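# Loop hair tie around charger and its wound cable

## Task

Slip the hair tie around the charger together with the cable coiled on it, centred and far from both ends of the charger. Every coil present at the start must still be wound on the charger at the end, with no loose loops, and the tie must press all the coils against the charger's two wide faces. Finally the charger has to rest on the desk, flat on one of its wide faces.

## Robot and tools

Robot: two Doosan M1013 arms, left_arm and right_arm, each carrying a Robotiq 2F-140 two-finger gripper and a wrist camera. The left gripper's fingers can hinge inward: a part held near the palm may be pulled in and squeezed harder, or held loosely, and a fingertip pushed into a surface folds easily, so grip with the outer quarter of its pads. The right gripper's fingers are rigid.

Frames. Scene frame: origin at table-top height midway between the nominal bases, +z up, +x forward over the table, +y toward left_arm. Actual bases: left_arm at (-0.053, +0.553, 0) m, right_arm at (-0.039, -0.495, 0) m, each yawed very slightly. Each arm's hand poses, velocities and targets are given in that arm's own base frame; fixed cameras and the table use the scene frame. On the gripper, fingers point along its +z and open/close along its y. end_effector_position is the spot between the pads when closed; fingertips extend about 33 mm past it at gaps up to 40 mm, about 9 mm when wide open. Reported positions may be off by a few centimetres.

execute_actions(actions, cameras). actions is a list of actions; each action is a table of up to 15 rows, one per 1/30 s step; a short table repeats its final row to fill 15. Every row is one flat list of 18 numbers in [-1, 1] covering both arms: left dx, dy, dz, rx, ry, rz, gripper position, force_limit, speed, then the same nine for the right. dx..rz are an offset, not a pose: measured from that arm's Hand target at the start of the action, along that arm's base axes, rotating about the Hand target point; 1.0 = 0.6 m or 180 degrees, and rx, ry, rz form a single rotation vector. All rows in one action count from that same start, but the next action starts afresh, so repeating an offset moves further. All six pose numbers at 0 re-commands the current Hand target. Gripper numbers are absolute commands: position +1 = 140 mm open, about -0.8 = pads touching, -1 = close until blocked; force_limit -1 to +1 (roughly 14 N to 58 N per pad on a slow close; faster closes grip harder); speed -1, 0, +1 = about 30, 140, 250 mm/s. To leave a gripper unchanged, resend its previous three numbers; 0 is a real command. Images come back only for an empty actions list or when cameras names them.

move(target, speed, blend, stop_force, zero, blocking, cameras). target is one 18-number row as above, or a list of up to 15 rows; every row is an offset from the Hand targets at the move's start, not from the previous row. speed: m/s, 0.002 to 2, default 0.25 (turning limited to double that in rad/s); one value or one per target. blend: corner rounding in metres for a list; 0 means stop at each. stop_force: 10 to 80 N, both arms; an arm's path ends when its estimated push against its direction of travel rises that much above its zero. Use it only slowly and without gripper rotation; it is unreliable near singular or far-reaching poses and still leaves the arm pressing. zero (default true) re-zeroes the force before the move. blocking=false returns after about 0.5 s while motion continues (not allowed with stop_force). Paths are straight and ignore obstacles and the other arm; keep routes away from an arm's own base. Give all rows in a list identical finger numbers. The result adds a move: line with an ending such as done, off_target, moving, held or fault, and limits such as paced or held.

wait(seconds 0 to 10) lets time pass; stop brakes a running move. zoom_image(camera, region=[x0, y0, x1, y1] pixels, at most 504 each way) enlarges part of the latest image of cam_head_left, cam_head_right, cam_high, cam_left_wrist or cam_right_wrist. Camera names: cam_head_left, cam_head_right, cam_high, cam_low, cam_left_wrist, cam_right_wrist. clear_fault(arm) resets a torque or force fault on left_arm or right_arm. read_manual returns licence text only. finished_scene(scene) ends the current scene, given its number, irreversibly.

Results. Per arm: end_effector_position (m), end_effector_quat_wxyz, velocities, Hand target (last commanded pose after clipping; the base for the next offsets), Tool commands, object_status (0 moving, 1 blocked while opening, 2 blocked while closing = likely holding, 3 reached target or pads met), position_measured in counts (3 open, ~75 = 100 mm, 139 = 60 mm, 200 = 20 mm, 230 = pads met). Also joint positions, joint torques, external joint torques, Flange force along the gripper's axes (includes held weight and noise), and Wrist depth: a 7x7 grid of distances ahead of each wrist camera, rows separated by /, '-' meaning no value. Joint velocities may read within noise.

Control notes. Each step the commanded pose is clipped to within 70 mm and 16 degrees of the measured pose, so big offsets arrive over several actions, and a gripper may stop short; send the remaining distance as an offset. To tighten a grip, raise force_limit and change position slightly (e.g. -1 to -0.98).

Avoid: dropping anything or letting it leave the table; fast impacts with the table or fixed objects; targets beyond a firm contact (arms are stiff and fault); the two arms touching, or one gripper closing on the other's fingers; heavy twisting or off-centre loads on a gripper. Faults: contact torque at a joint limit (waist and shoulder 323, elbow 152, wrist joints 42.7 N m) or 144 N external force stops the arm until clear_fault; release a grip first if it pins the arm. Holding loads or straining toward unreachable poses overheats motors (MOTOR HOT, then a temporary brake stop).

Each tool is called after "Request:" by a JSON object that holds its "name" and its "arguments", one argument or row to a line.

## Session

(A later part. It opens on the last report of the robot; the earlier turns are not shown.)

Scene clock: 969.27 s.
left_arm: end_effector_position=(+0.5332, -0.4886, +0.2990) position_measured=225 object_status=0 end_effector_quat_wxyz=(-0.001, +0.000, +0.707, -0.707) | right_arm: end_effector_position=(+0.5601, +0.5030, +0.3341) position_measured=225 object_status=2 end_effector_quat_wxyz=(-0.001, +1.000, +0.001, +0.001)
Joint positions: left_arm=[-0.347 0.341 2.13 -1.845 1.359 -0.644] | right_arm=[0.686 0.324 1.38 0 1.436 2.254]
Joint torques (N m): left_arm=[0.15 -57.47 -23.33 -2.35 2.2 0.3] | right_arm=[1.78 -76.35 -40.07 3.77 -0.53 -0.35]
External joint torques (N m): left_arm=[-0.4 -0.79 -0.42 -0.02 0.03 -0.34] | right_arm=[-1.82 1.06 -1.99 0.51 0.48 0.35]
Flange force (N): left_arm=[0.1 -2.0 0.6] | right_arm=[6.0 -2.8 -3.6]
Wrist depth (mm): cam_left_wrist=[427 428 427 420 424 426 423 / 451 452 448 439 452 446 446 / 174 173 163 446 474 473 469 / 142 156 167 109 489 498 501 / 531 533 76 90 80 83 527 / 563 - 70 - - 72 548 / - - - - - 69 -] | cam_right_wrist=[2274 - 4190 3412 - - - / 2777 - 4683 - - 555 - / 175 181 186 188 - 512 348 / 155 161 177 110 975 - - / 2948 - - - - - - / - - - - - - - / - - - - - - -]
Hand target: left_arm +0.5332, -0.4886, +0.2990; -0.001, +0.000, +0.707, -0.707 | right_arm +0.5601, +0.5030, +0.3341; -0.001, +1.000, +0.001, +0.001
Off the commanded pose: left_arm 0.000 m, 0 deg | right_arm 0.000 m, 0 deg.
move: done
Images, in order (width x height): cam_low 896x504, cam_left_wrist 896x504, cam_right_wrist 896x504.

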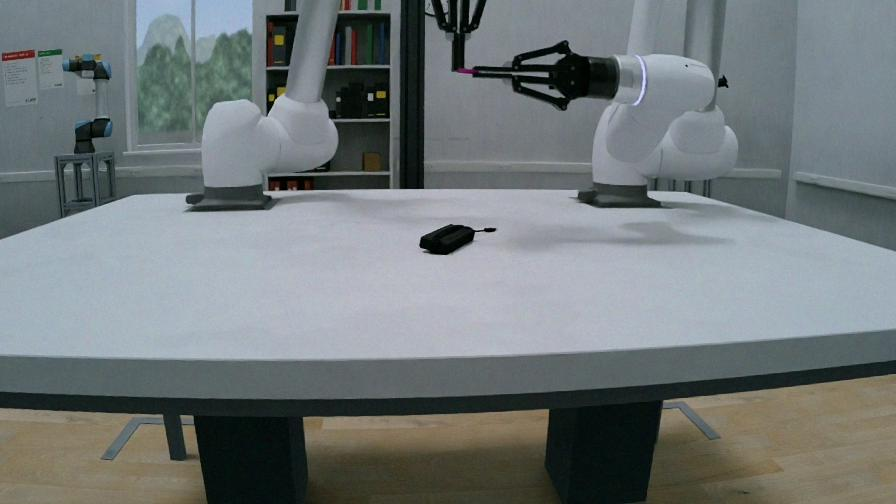

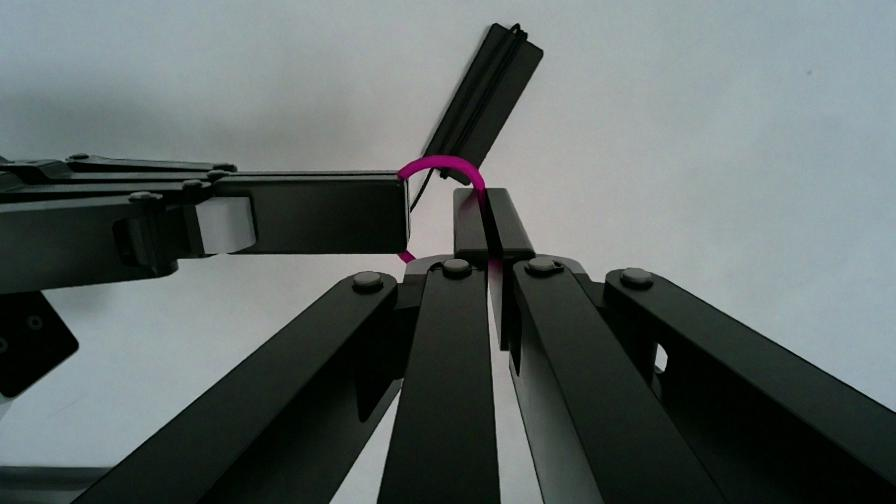

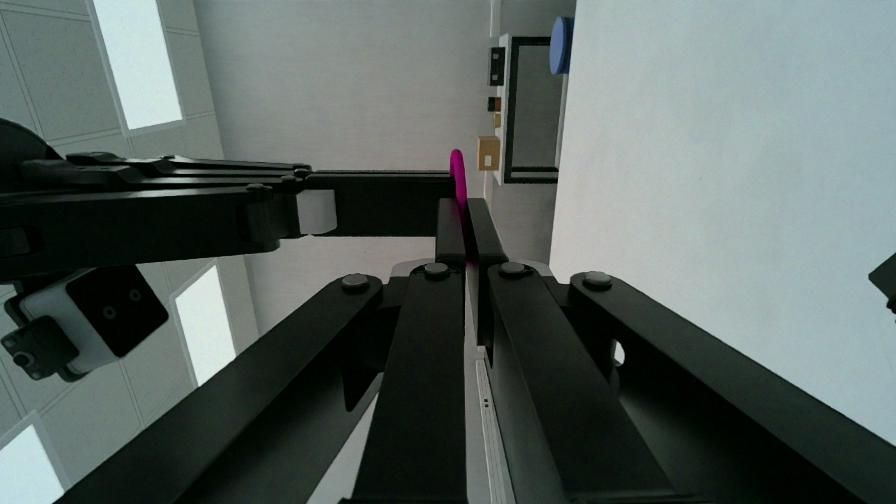

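Request:
{"name": "move", "arguments": {
  "target": [
    [0,0,0,0,0,0,-1,-0.6,-1,0,0,0,0,0,0,-0.69,-0.5,-1],
    [0,0,0,0,0,0,-1,-0.6,-1,0,0,0.06,0,0,0,-0.69,-0.5,-1]
  ],
  "speed": 0.03,
  "cameras": ["cam_left_wrist","cam_right_wrist","cam_low"]
}}

Request:
{"name": "zoom_image", "arguments": {
  "camera": "cam_low",
  "region": [420, 20, 560, 120]
}}

Request:
{"name": "zoom_image", "arguments": {
  "camera": "cam_left_wrist",
  "region": [300, 50, 600, 300]
}}

Scene clock: 983.20 s.
left_arm: end_effector_position=(+0.5332, -0.4886, +0.2990) position_measured=225 object_status=2 end_effector_quat_wxyz=(-0.001, +0.000, +0.707, -0.707) | right_arm: end_effector_position=(+0.5600, +0.5029, +0.3701) position_measured=215 object_status=3 end_effector_quat_wxyz=(-0.001, +1.000, +0.001, +0.001)
Joint positions: left_arm=[-0.347 0.341 2.13 -1.845 1.359 -0.644] | right_arm=[0.686 0.317 1.323 0 1.499 2.254]
Joint torques (N m): left_arm=[0.89 -56.78 -23.34 -2.31 2.22 0.32] | right_arm=[1.83 -75.9 -40.17 3.83 -0.5 -0.38]
External joint torques (N m): left_arm=[-1.02 -1.37 -0.39 -0.06 0 -0.37] | right_arm=[-1.89 0.86 -2.21 0.49 0.45 0.38]
Flange force (N): left_arm=[1.2 -2.9 1.5] | right_arm=[6.2 -2.9 -4.3]
Wrist depth (mm): cam_left_wrist=[462 465 461 458 460 461 460 / 488 482 486 479 491 482 482 / 171 189 195 201 513 511 508 / 555 546 536 109 524 541 536 / 568 570 81 85 79 83 567 / 611 - 73 - - 72 596 / - - - - - 69 -] | cam_right_wrist=[2365 - - 3062 - - - / 2024 - - 3364 - - - / 183 183 185 - - 567 - / 161 190 190 108 - 455 395 / 3791 3619 - - - - - / - - - - - - 329 / - - - - - - -]
Hand target: left_arm +0.5332, -0.4886, +0.2990; -0.001, +0.000, +0.707, -0.707 | right_arm +0.5601, +0.5030, +0.3701; -0.001, +1.000, +0.001, +0.001
Off the commanded pose: left_arm 0.000 m, 0 deg | right_arm 0.000 m, 0 deg.
move: done
Images, in order (width x height): cam_low 896x504, cam_left_wrist 896x504, cam_right_wrist 896x504.

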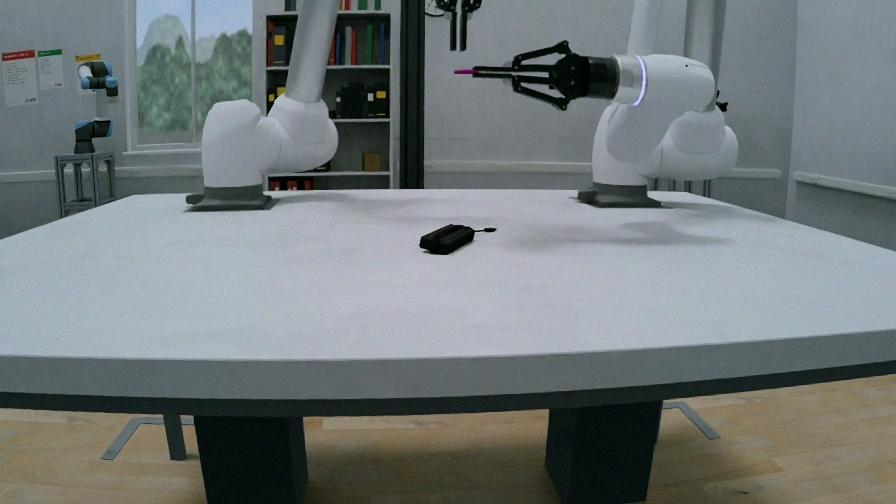

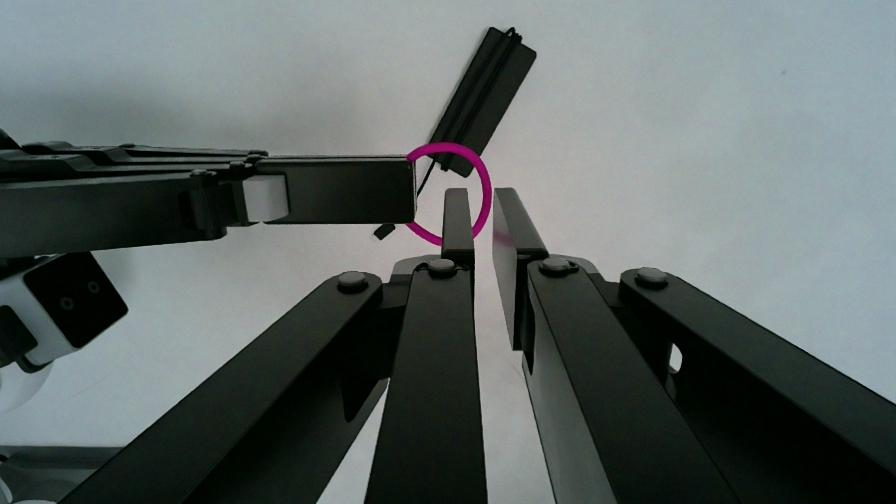

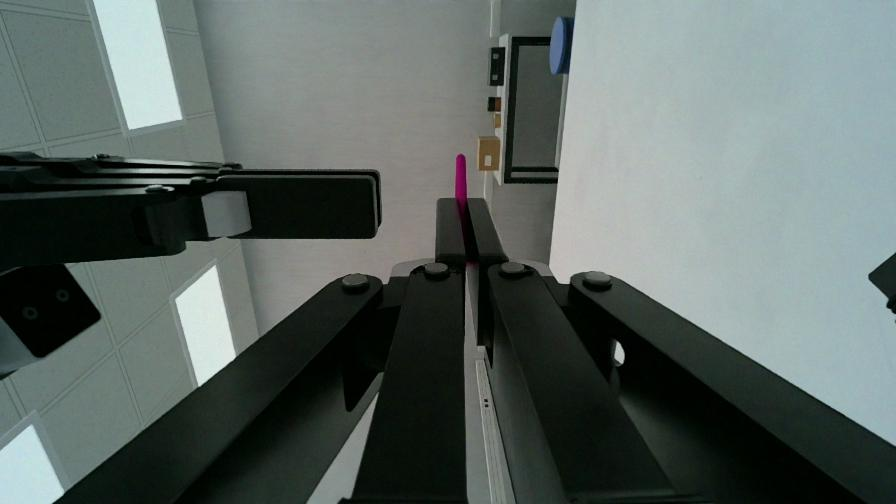

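Scaled by 3.600 from the camera's 896x504 image, which has a finer 1280x720 frame.

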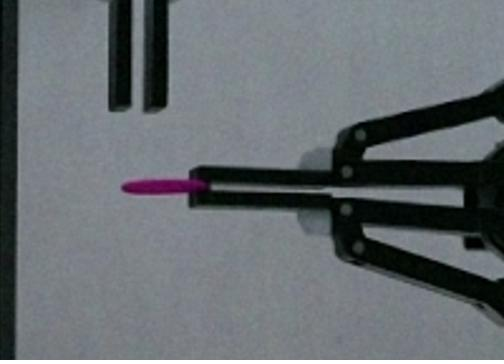

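Scaled by 1.680 from the camera's 896x504 image, which has a finer 1280x720 frame.

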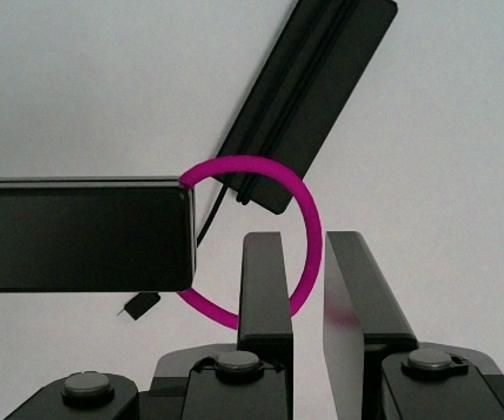

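Request:
{"name": "move", "arguments": {
  "target": [
    [0,0,0,0,0,0,-1,-0.6,-1,0,0,0,0,0,0,-0.8,-0.5,-1],
    [0,0,0,0,0,0,-1,-0.6,-1,0.0038,0.0232,0,0,0,0,-0.8,-0.5,-1],
    [0,0,0,0,0,0,-1,-0.6,-1,0.0038,0.0232,-0.03,0,0,0,-0.8,-0.5,-1]
  ],
  "speed": 0.05,
  "cameras": ["cam_left_wrist","cam_right_wrist","cam_low"]
}}

Request:
{"name": "zoom_image", "arguments": {
  "camera": "cam_low",
  "region": [420, 20, 560, 120]
}}

Request:
{"name": "zoom_image", "arguments": {
  "camera": "cam_left_wrist",
  "region": [380, 100, 600, 280]
}}

Request:
{"name": "zoom_image", "arguments": {
  "camera": "cam_right_wrist",
  "region": [350, 100, 600, 300]
}}

Scene clock: 1014.70 s.
left_arm: end_effector_position=(+0.5332, -0.4886, +0.2990) position_measured=225 object_status=2 end_effector_quat_wxyz=(-0.001, +0.000, +0.707, -0.707) | right_arm: end_effector_position=(+0.5624, +0.5169, +0.3520) position_measured=229 object_status=3 end_effector_quat_wxyz=(-0.001, +1.000, +0.001, +0.001)
Joint positions: left_arm=[-0.347 0.341 2.13 -1.845 1.359 -0.644] | right_arm=[0.698 0.338 1.327 0 1.474 2.266]
Joint torques (N m): left_arm=[0 -57.18 -23.42 -2.4 2.28 0.27] | right_arm=[1.95 -77.05 -40.01 3.76 -0.42 -0.32]
External joint torques (N m): left_arm=[0.1 -0.85 -0.18 0.05 -0.07 -0.32] | right_arm=[-2 0.4 -2.02 0.52 0.37 0.32]
Flange force (N): left_arm=[0.3 -2.0 -0.4] | right_arm=[5.5 -2.0 -3.8]
Wrist depth (mm): cam_left_wrist=[441 447 445 445 440 439 438 / 473 469 469 459 461 464 464 / 182 181 182 183 492 491 486 / 153 162 186 116 510 517 516 / 550 547 - 90 84 83 553 / 576 - 72 - - 74 570 / - - - - - 68 -] | cam_right_wrist=[2810 - 4190 - 1057 - - / 2624 - - - 796 594 313 / 187 173 175 3915 773 593 - / 146 158 179 112 - - - / - - - - - - 326 / - - - - - - - / - - - - - - -]
Hand target: left_arm +0.5332, -0.4886, +0.2990; -0.001, +0.000, +0.707, -0.707 | right_arm +0.5623, +0.5169, +0.3521; -0.001, +1.000, +0.001, +0.001
Off the commanded pose: left_arm 0.000 m, 0 deg | right_arm 0.000 m, 0 deg.
move: done
Images, in order (width x height): cam_low 896x504, cam_left_wrist 896x504, cam_right_wrist 896x504.

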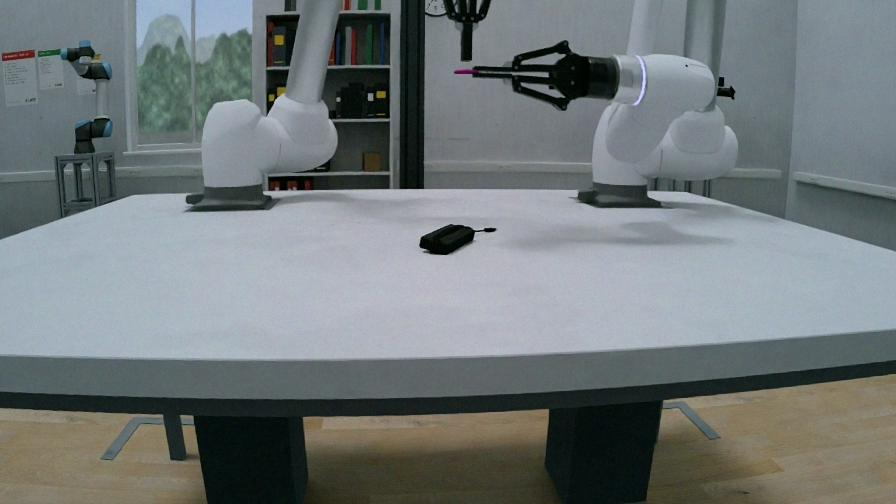

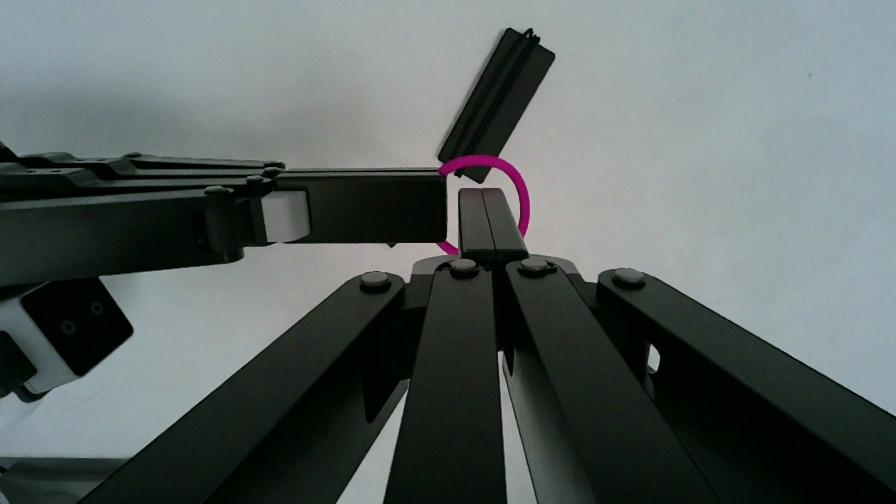

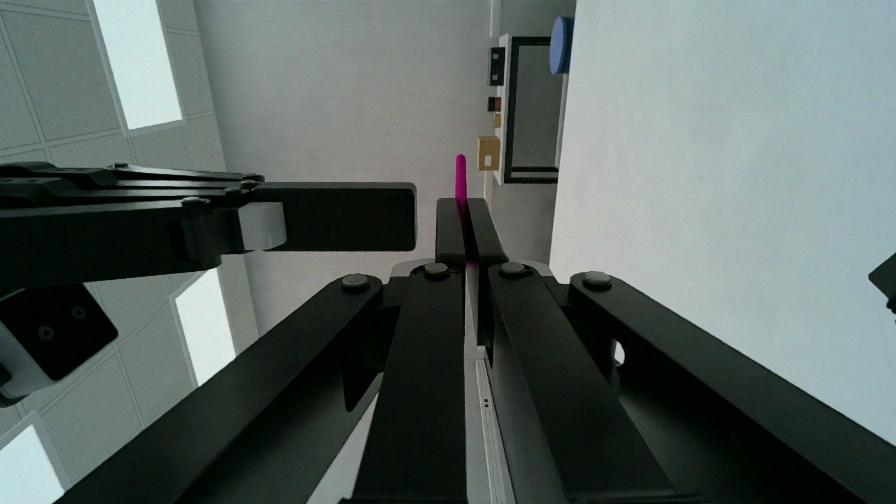

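Scaled by 3.600 from the camera's 896x504 image, which has a finer 1280x720 frame.

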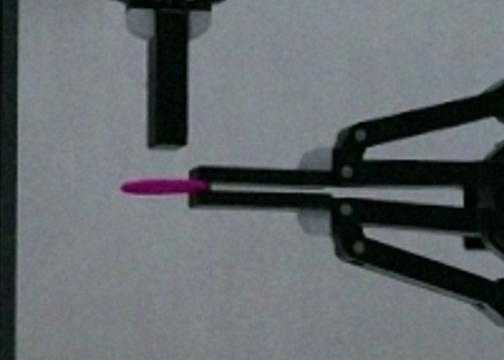

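Scaled by 2.291 from the camera's 896x504 image, which has a finer 1280x720 frame.

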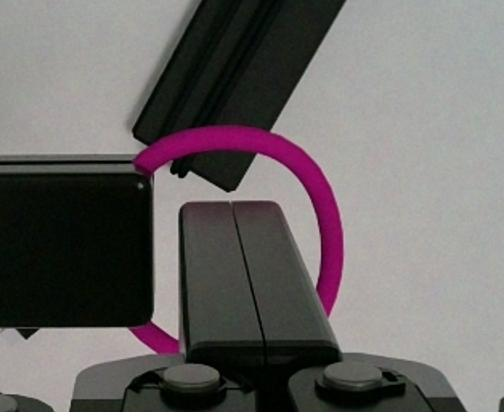

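Scaled by 2.016 from the camera's 896x504 image, which has a finer 1280x720 frame.

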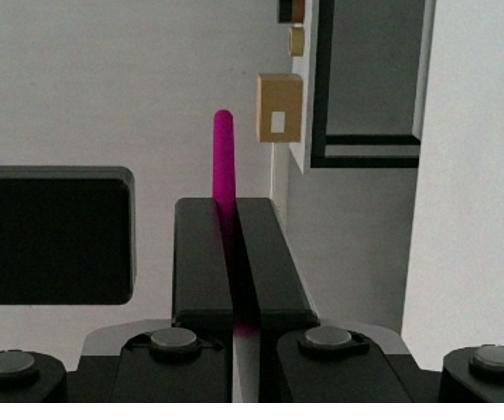

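Request:
{"name": "move", "arguments": {
  "target": [0,0,0,0,0,0,-1,-0.6,-1,0.0043,0.0017,-0.06,0,0,0,-0.8,-0.5,-1],
  "speed": 0.02,
  "stop_force": 10,
  "cameras": ["cam_left_wrist","cam_right_wrist","cam_low"]
}}

Request:
{"name": "zoom_image", "arguments": {
  "camera": "cam_low",
  "region": [420, 20, 560, 120]
}}

Request:
{"name": "zoom_image", "arguments": {
  "camera": "cam_left_wrist",
  "region": [380, 100, 600, 280]
}}

Request:
{"name": "zoom_image", "arguments": {
  "camera": "cam_right_wrist",
  "region": [350, 100, 600, 300]
}}

Scene clock: 1030.33 s.
left_arm: end_effector_position=(+0.5332, -0.4886, +0.2990) position_measured=225 object_status=2 end_effector_quat_wxyz=(-0.001, +0.000, +0.707, -0.707) | right_arm: end_effector_position=(+0.5649, +0.5179, +0.3161) position_measured=229 object_status=3 end_effector_quat_wxyz=(-0.001, +1.000, +0.001, +0.001)
Joint positions: left_arm=[-0.347 0.341 2.13 -1.845 1.359 -0.644] | right_arm=[0.697 0.35 1.376 0 1.414 2.265]
Joint torques (N m): left_arm=[0.65 -57.01 -23.15 -2.26 2.17 0.25] | right_arm=[1.96 -78.74 -39.64 3.66 -0.42 -0.25]
External joint torques (N m): left_arm=[-0.72 -1.36 -0.54 -0.1 0.05 -0.3] | right_arm=[-1.86 1.1 -2.12 0.6 0.38 0.25]
Flange force (N): left_arm=[0.8 -2.8 1.1] | right_arm=[6.4 -3.0 -3.4]
Wrist depth (mm): cam_left_wrist=[414 411 408 413 407 410 410 / 434 434 432 425 432 430 429 / 451 445 450 429 458 456 450 / 123 138 148 127 471 477 478 / 527 497 - 90 84 83 507 / 545 - 72 - - 74 523 / - - - - - 68 -] | cam_right_wrist=[2152 - - 4593 3619 - 336 / - - - - 885 - 349 / 165 184 183 177 865 523 - / 139 147 157 112 - - - / - - - - - - 362 / - - - - - - - / - - - - - - -]
Hand target: left_arm +0.5332, -0.4886, +0.2990; -0.001, +0.000, +0.707, -0.707 | right_arm +0.5649, +0.5179, +0.3161; -0.001, +1.000, +0.001, +0.001
Off the commanded pose: left_arm 0.000 m, 0 deg | right_arm 0.000 m, 0 deg.
move: done
Images, in order (width x height): cam_low 896x504, cam_left_wrist 896x504, cam_right_wrist 896x504.

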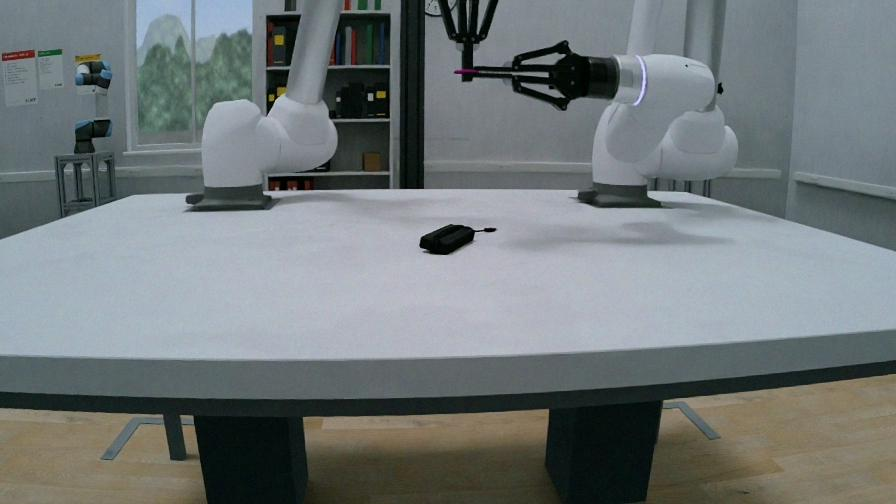

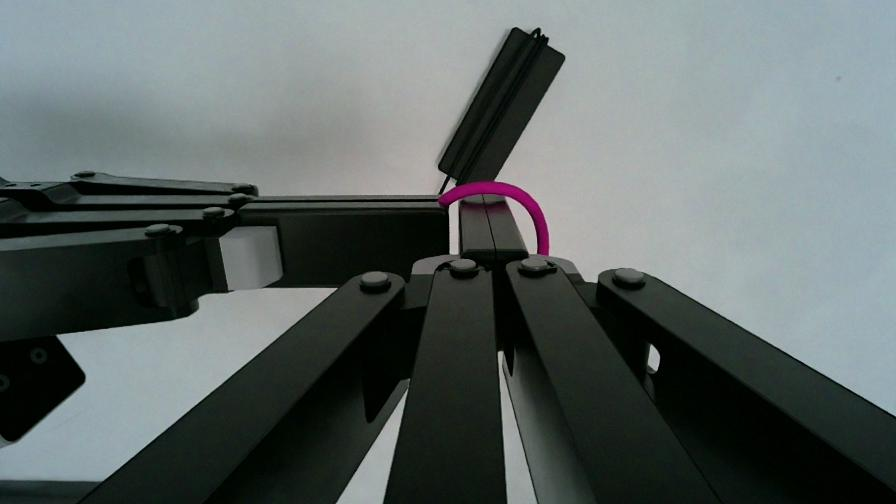

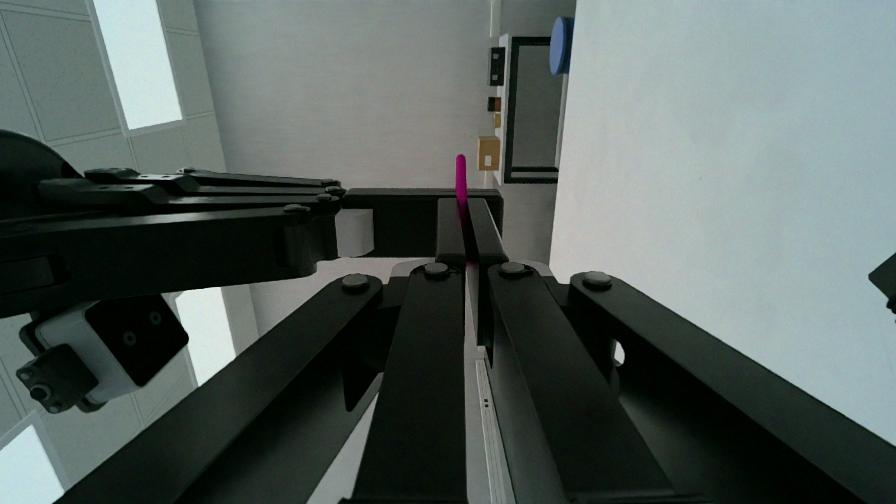

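Scaled by 3.600 from the camera's 896x504 image, which has a finer 1280x720 frame.

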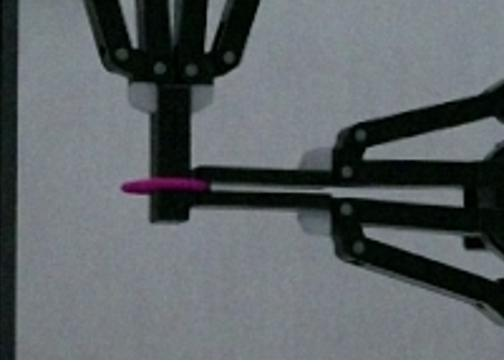

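Scaled by 2.291 from the camera's 896x504 image, which has a finer 1280x720 frame.

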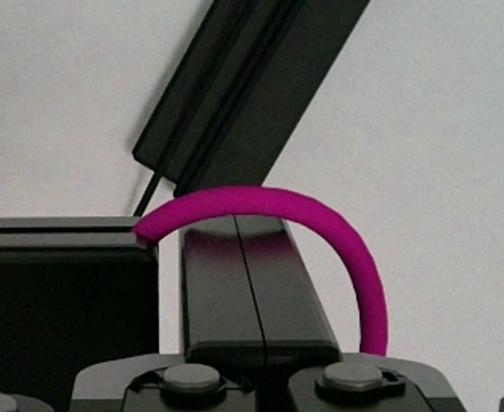

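Scaled by 2.016 from the camera's 896x504 image, which has a finer 1280x720 frame.

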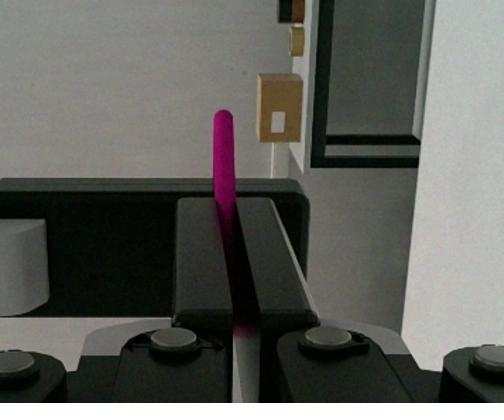

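Request:
{"name": "move", "arguments": {
  "target": [0,0,0,0,0,0,-1,-0.6,-1,0,-0.022,0,0,0,0,-0.55,-0.5,-1],
  "speed": 0.015,
  "cameras": ["cam_left_wrist","cam_low"]
}}

Request:
{"name": "zoom_image", "arguments": {
  "camera": "cam_low",
  "region": [420, 20, 560, 120]
}}

Request:
{"name": "zoom_image", "arguments": {
  "camera": "cam_left_wrist",
  "region": [330, 100, 650, 300]
}}

Scene clock: 1051.03 s.
left_arm: end_effector_position=(+0.5332, -0.4886, +0.2990) position_measured=225 object_status=2 end_effector_quat_wxyz=(-0.001, +0.000, +0.707, -0.707) | right_arm: end_effector_position=(+0.5649, +0.5047, +0.3161) position_measured=199 object_status=3 end_effector_quat_wxyz=(-0.001, +1.000, +0.001, +0.001)
Joint positions: left_arm=[-0.347 0.341 2.13 -1.845 1.359 -0.644] | right_arm=[0.684 0.336 1.396 0 1.408 2.252]
Joint torques (N m): left_arm=[3.12 -57.54 -22.21 -2.07 2.47 0.28] | right_arm=[-1.74 -77.41 -38.43 1.97 0.62 -0.37]
External joint torques (N m): left_arm=[-2.91 -0.43 -1.42 -0.27 -0.27 -0.32] | right_arm=[1.89 1.22 -3.29 2.28 -0.67 0.37]
Flange force (N): left_arm=[-0.3 -2.0 6.2] | right_arm=[4.8 -8.2 -3.3]
Wrist depth (mm): cam_left_wrist=[412 409 412 409 404 408 409 / 435 432 436 422 434 432 431 / 448 452 449 425 456 454 452 / 127 140 147 128 140 471 480 / 525 504 86 85 84 83 507 / - - 71 - - - 67 / - - - - - - -] | cam_right_wrist=[- - - 3980 - 486 388 / 2714 - - - - - - / 181 180 180 203 829 - - / 144 151 160 112 - - - / - - - - - - - / - - - - - - 349 / - - - - - - -]
Hand target: left_arm +0.5332, -0.4886, +0.2990; -0.001, +0.000, +0.707, -0.707 | right_arm +0.5649, +0.5047, +0.3161; -0.001, +1.000, +0.001, +0.001
Off the commanded pose: left_arm 0.000 m, 0 deg | right_arm 0.000 m, 0 deg.
move: done
Images, in order (width x height): cam_low 896x504, cam_left_wrist 896x504.

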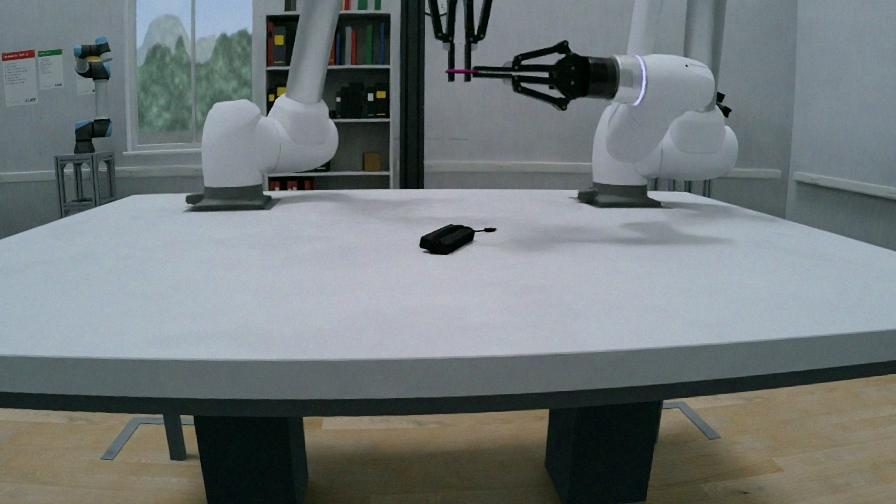

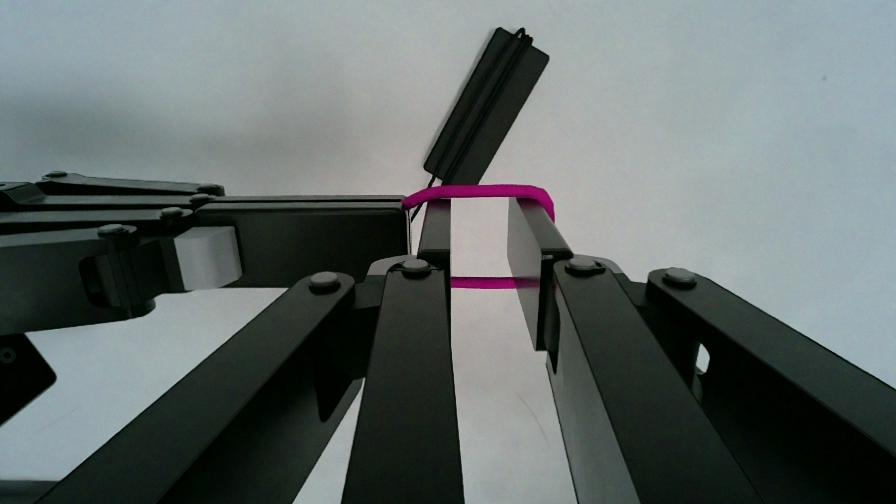

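Scaled by 3.600 from the camera's 896x504 image, which has a finer 1280x720 frame.

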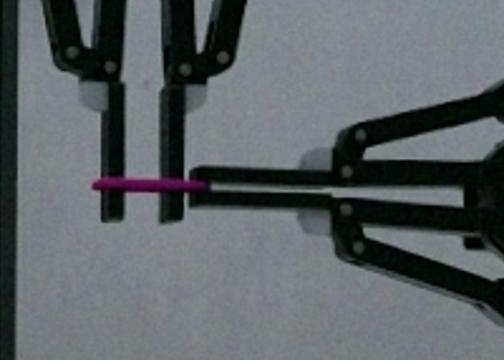

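Scaled by 1.575 from the camera's 896x504 image, which has a finer 1280x720 frame.

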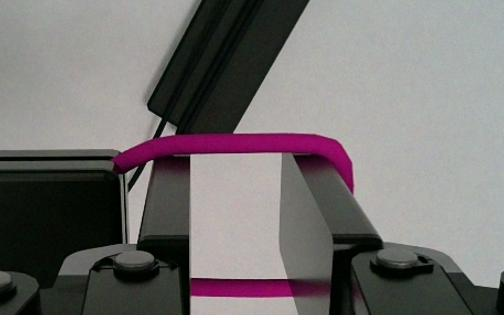

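Request:
{"name": "move", "arguments": {
  "target": [
    [0,0,0,0,0,0,-0.66,-0.6,-1,0,0,0,0,0,0,-0.55,-0.5,-1],
    [0,0.25,0,0,0,0,-0.66,-0.6,-1,0,0,0,0,0,0,-0.55,-0.5,-1]
  ],
  "speed": 0.08,
  "cameras": ["cam_left_wrist","cam_low"]
}}

Request:
{"name": "zoom_image", "arguments": {
  "camera": "cam_low",
  "region": [420, 20, 560, 120]
}}

Request:
{"name": "zoom_image", "arguments": {
  "camera": "cam_left_wrist",
  "region": [330, 100, 650, 300]
}}

Scene clock: 1063.13 s.
left_arm: end_effector_position=(+0.5331, -0.3386, +0.2990) position_measured=213 object_status=3 end_effector_quat_wxyz=(-0.001, +0.000, +0.707, -0.707) | right_arm: end_effector_position=(+0.5649, +0.5047, +0.3161) position_measured=199 object_status=3 end_effector_quat_wxyz=(-0.001, +1.000, +0.001, +0.001)
Joint positions: left_arm=[-0.076 0.314 2.172 -1.63 1.525 -0.657] | right_arm=[0.684 0.336 1.396 0 1.408 2.252]
Joint torques (N m): left_arm=[0.65 -53.97 -22.01 -1.8 2.24 0.25] | right_arm=[2.52 -77.77 -39.52 3.72 -0.49 -0.31]
External joint torques (N m): left_arm=[-0.73 -0.18 -0.28 -0.04 -0.05 -0.3] | right_arm=[-2.47 1.38 -2.34 0.54 0.44 0.31]
Flange force (N): left_arm=[-0.4 -1.0 1.5] | right_arm=[7.5 -2.9 -3.8]
Wrist depth (mm): cam_left_wrist=[415 414 407 407 410 407 407 / 435 434 435 421 432 432 431 / 465 459 456 436 452 454 452 / 485 490 476 117 140 473 476 / 519 508 86 91 84 84 500 / - - 71 - - - 67 / - - - - - - -] | cam_right_wrist=[2041 - - - - 516 - / 306 329 4506 - 885 558 330 / 302 305 313 329 - 490 - / - - - 123 - 430 - / - - 94 - - - - / - - - - - - - / - - - - - - -]
Hand target: left_arm +0.5332, -0.3386, +0.2990; -0.001, +0.000, +0.707, -0.707 | right_arm +0.5649, +0.5047, +0.3161; -0.001, +1.000, +0.001, +0.001
Off the commanded pose: left_arm 0.000 m, 0 deg | right_arm 0.000 m, 0 deg.
move: done
Images, in order (width x height): cam_low 896x504, cam_left_wrist 896x504.

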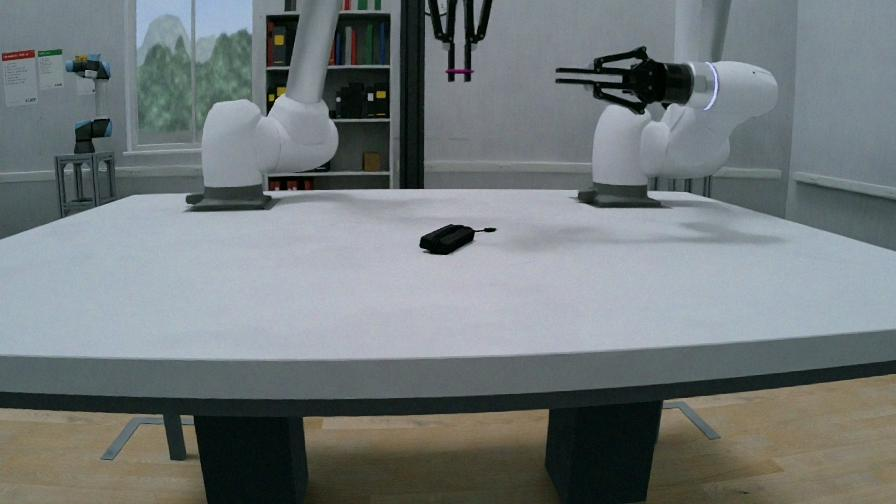

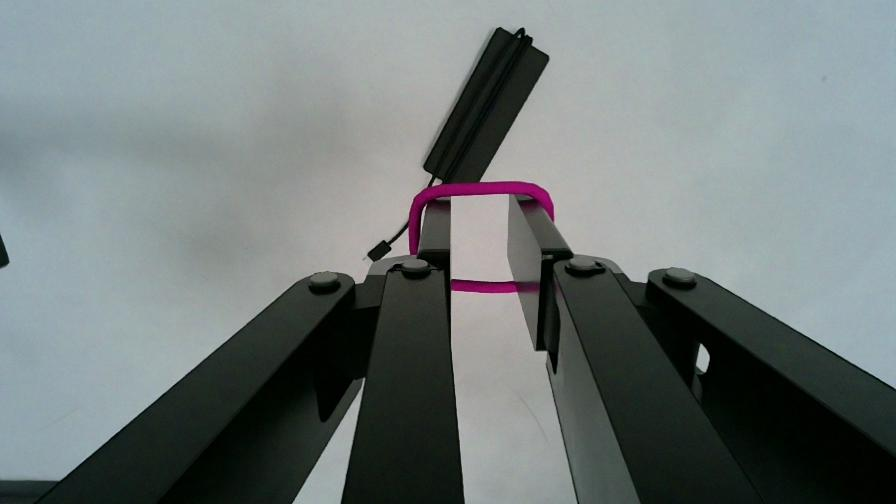

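Scaled by 3.600 from the camera's 896x504 image, which has a finer 1280x720 frame.

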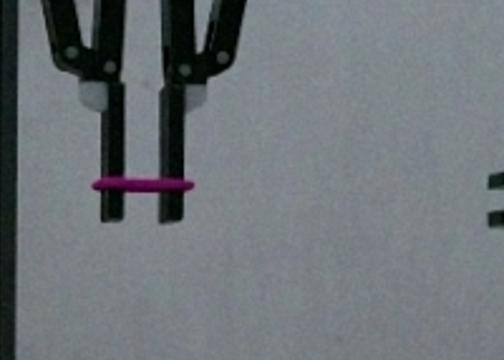

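Scaled by 1.575 from the camera's 896x504 image, which has a finer 1280x720 frame.

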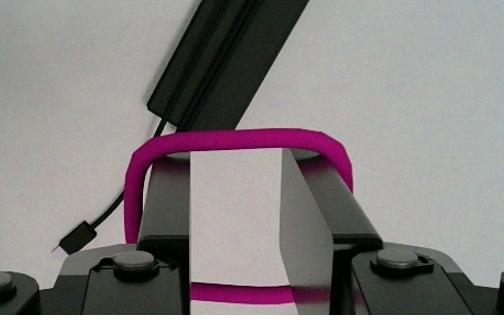

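Request:
{"name": "move", "arguments": {
  "target": [
    [0,0,0,0,0,0,-0.66,-0.6,-1,0,0,0,0,0,0,-0.28,-0.5,-1],
    [0,0,0,0,0,0,-0.66,-0.6,-1,0,0,0,0,0,0,-0.03,-0.5,-1]
  ],
  "cameras": ["all"]
}}

Scene clock: 1110.57 s.
left_arm: end_effector_position=(+0.5332, -0.3386, +0.2990) position_measured=213 object_status=3 end_effector_quat_wxyz=(-0.001, +0.000, +0.707, -0.707) | right_arm: end_effector_position=(+0.5649, +0.5047, +0.3161) position_measured=154 object_status=0 end_effector_quat_wxyz=(-0.001, +1.000, +0.001, +0.001)
Joint positions: left_arm=[-0.076 0.314 2.172 -1.63 1.525 -0.657] | right_arm=[0.684 0.336 1.396 0 1.408 2.252]
Joint torques (N m): left_arm=[0.6 -53.52 -22.21 -1.8 2.17 0.22] | right_arm=[1.3 -77.41 -39.67 3.72 -0.51 -0.39]
External joint torques (N m): left_arm=[-0.64 -0.33 0 -0.04 0.02 -0.26] | right_arm=[-1.16 0.97 -2.3 0.57 0.46 0.39]
Flange force (N): left_arm=[0.3 -1.0 1.2] | right_arm=[5.8 -3.8 -3.9]
Wrist depth (mm): cam_left_wrist=[413 414 414 405 406 410 410 / 435 434 433 422 429 423 432 / 463 459 459 444 447 456 452 / 485 481 115 470 134 472 477 / 507 81 88 507 134 89 79 / - 69 68 545 545 - 72 / - - - 586 - - -] | cam_right_wrist=[2132 - - 4506 1061 - - / 303 324 5686 4975 4342 625 327 / 300 307 288 308 - 622 - / 1731 - - 111 - 483 320 / - - 94 - - - - / - - - - - - - / - - - - - - -]
Hand target: left_arm +0.5332, -0.3386, +0.2990; -0.001, +0.000, +0.707, -0.707 | right_arm +0.5649, +0.5047, +0.3161; -0.001, +1.000, +0.001, +0.001
Off the commanded pose: left_arm 0.000 m, 0 deg | right_arm 0.000 m, 0 deg.
move: done

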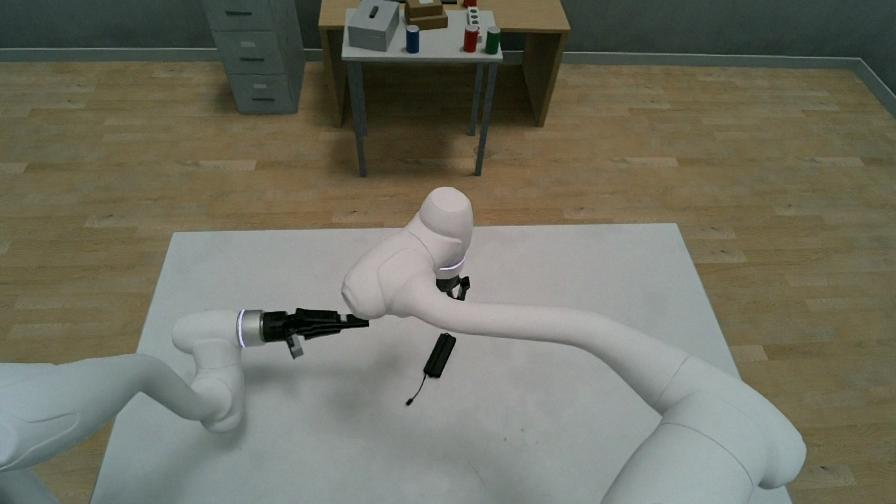

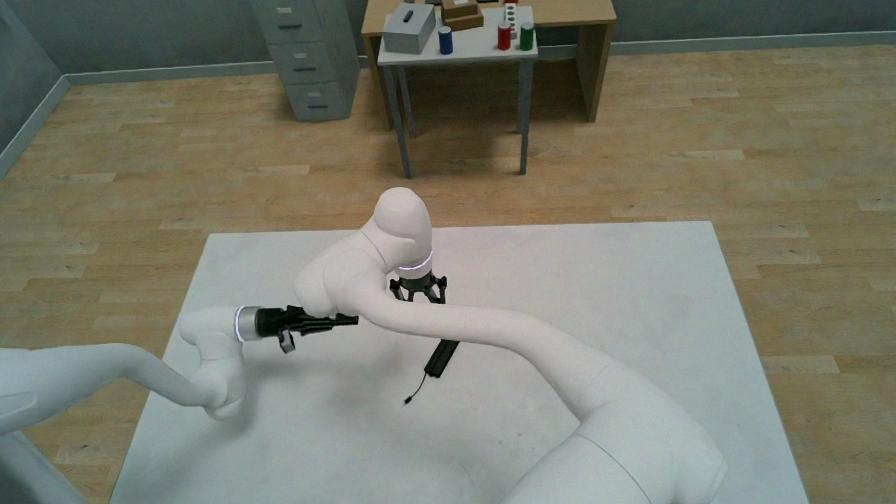

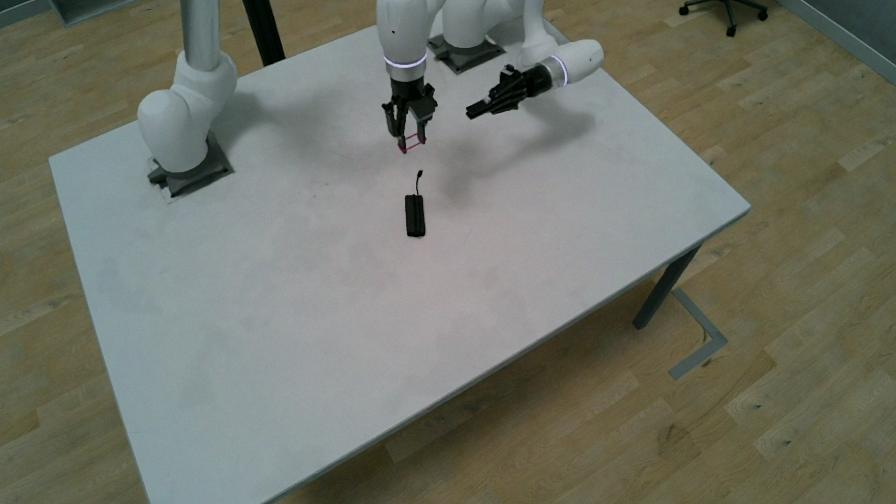

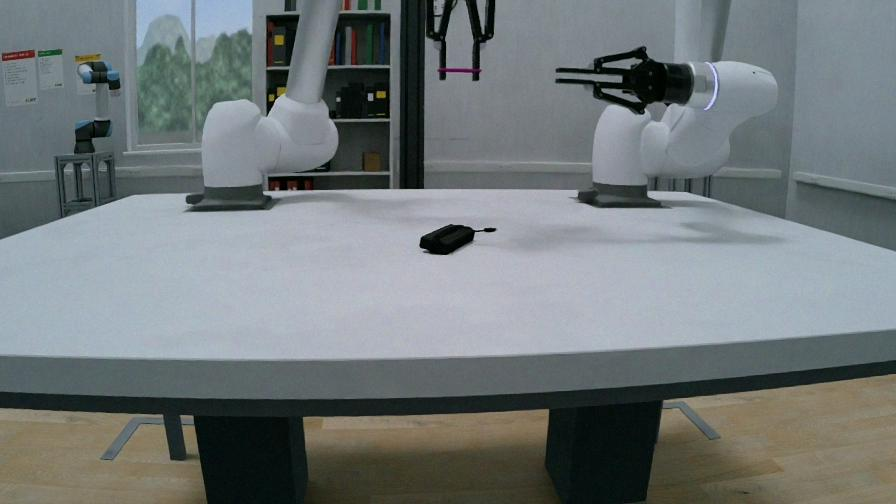

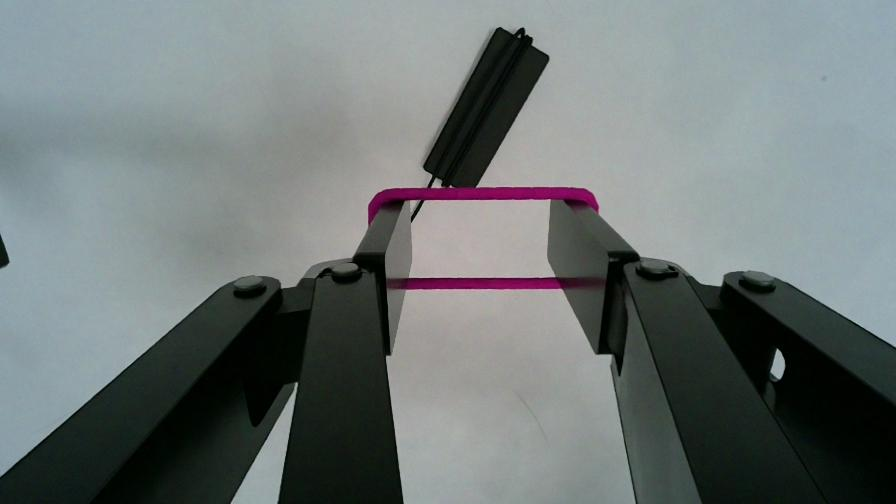

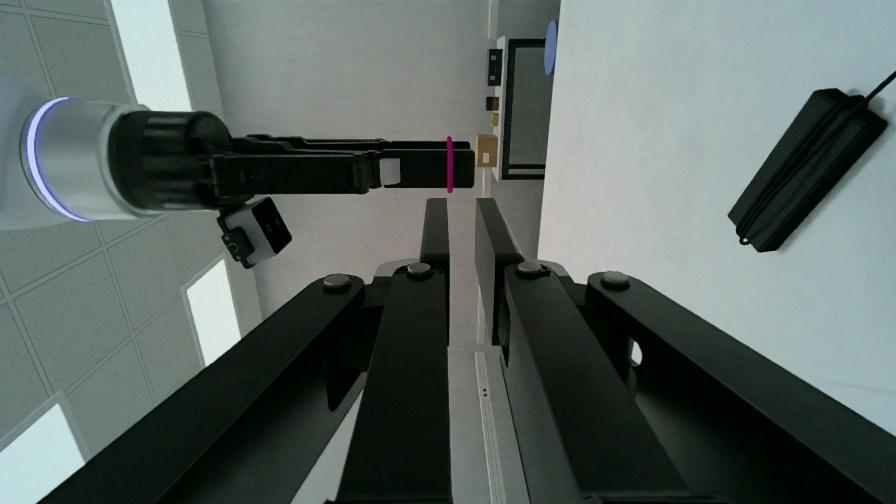

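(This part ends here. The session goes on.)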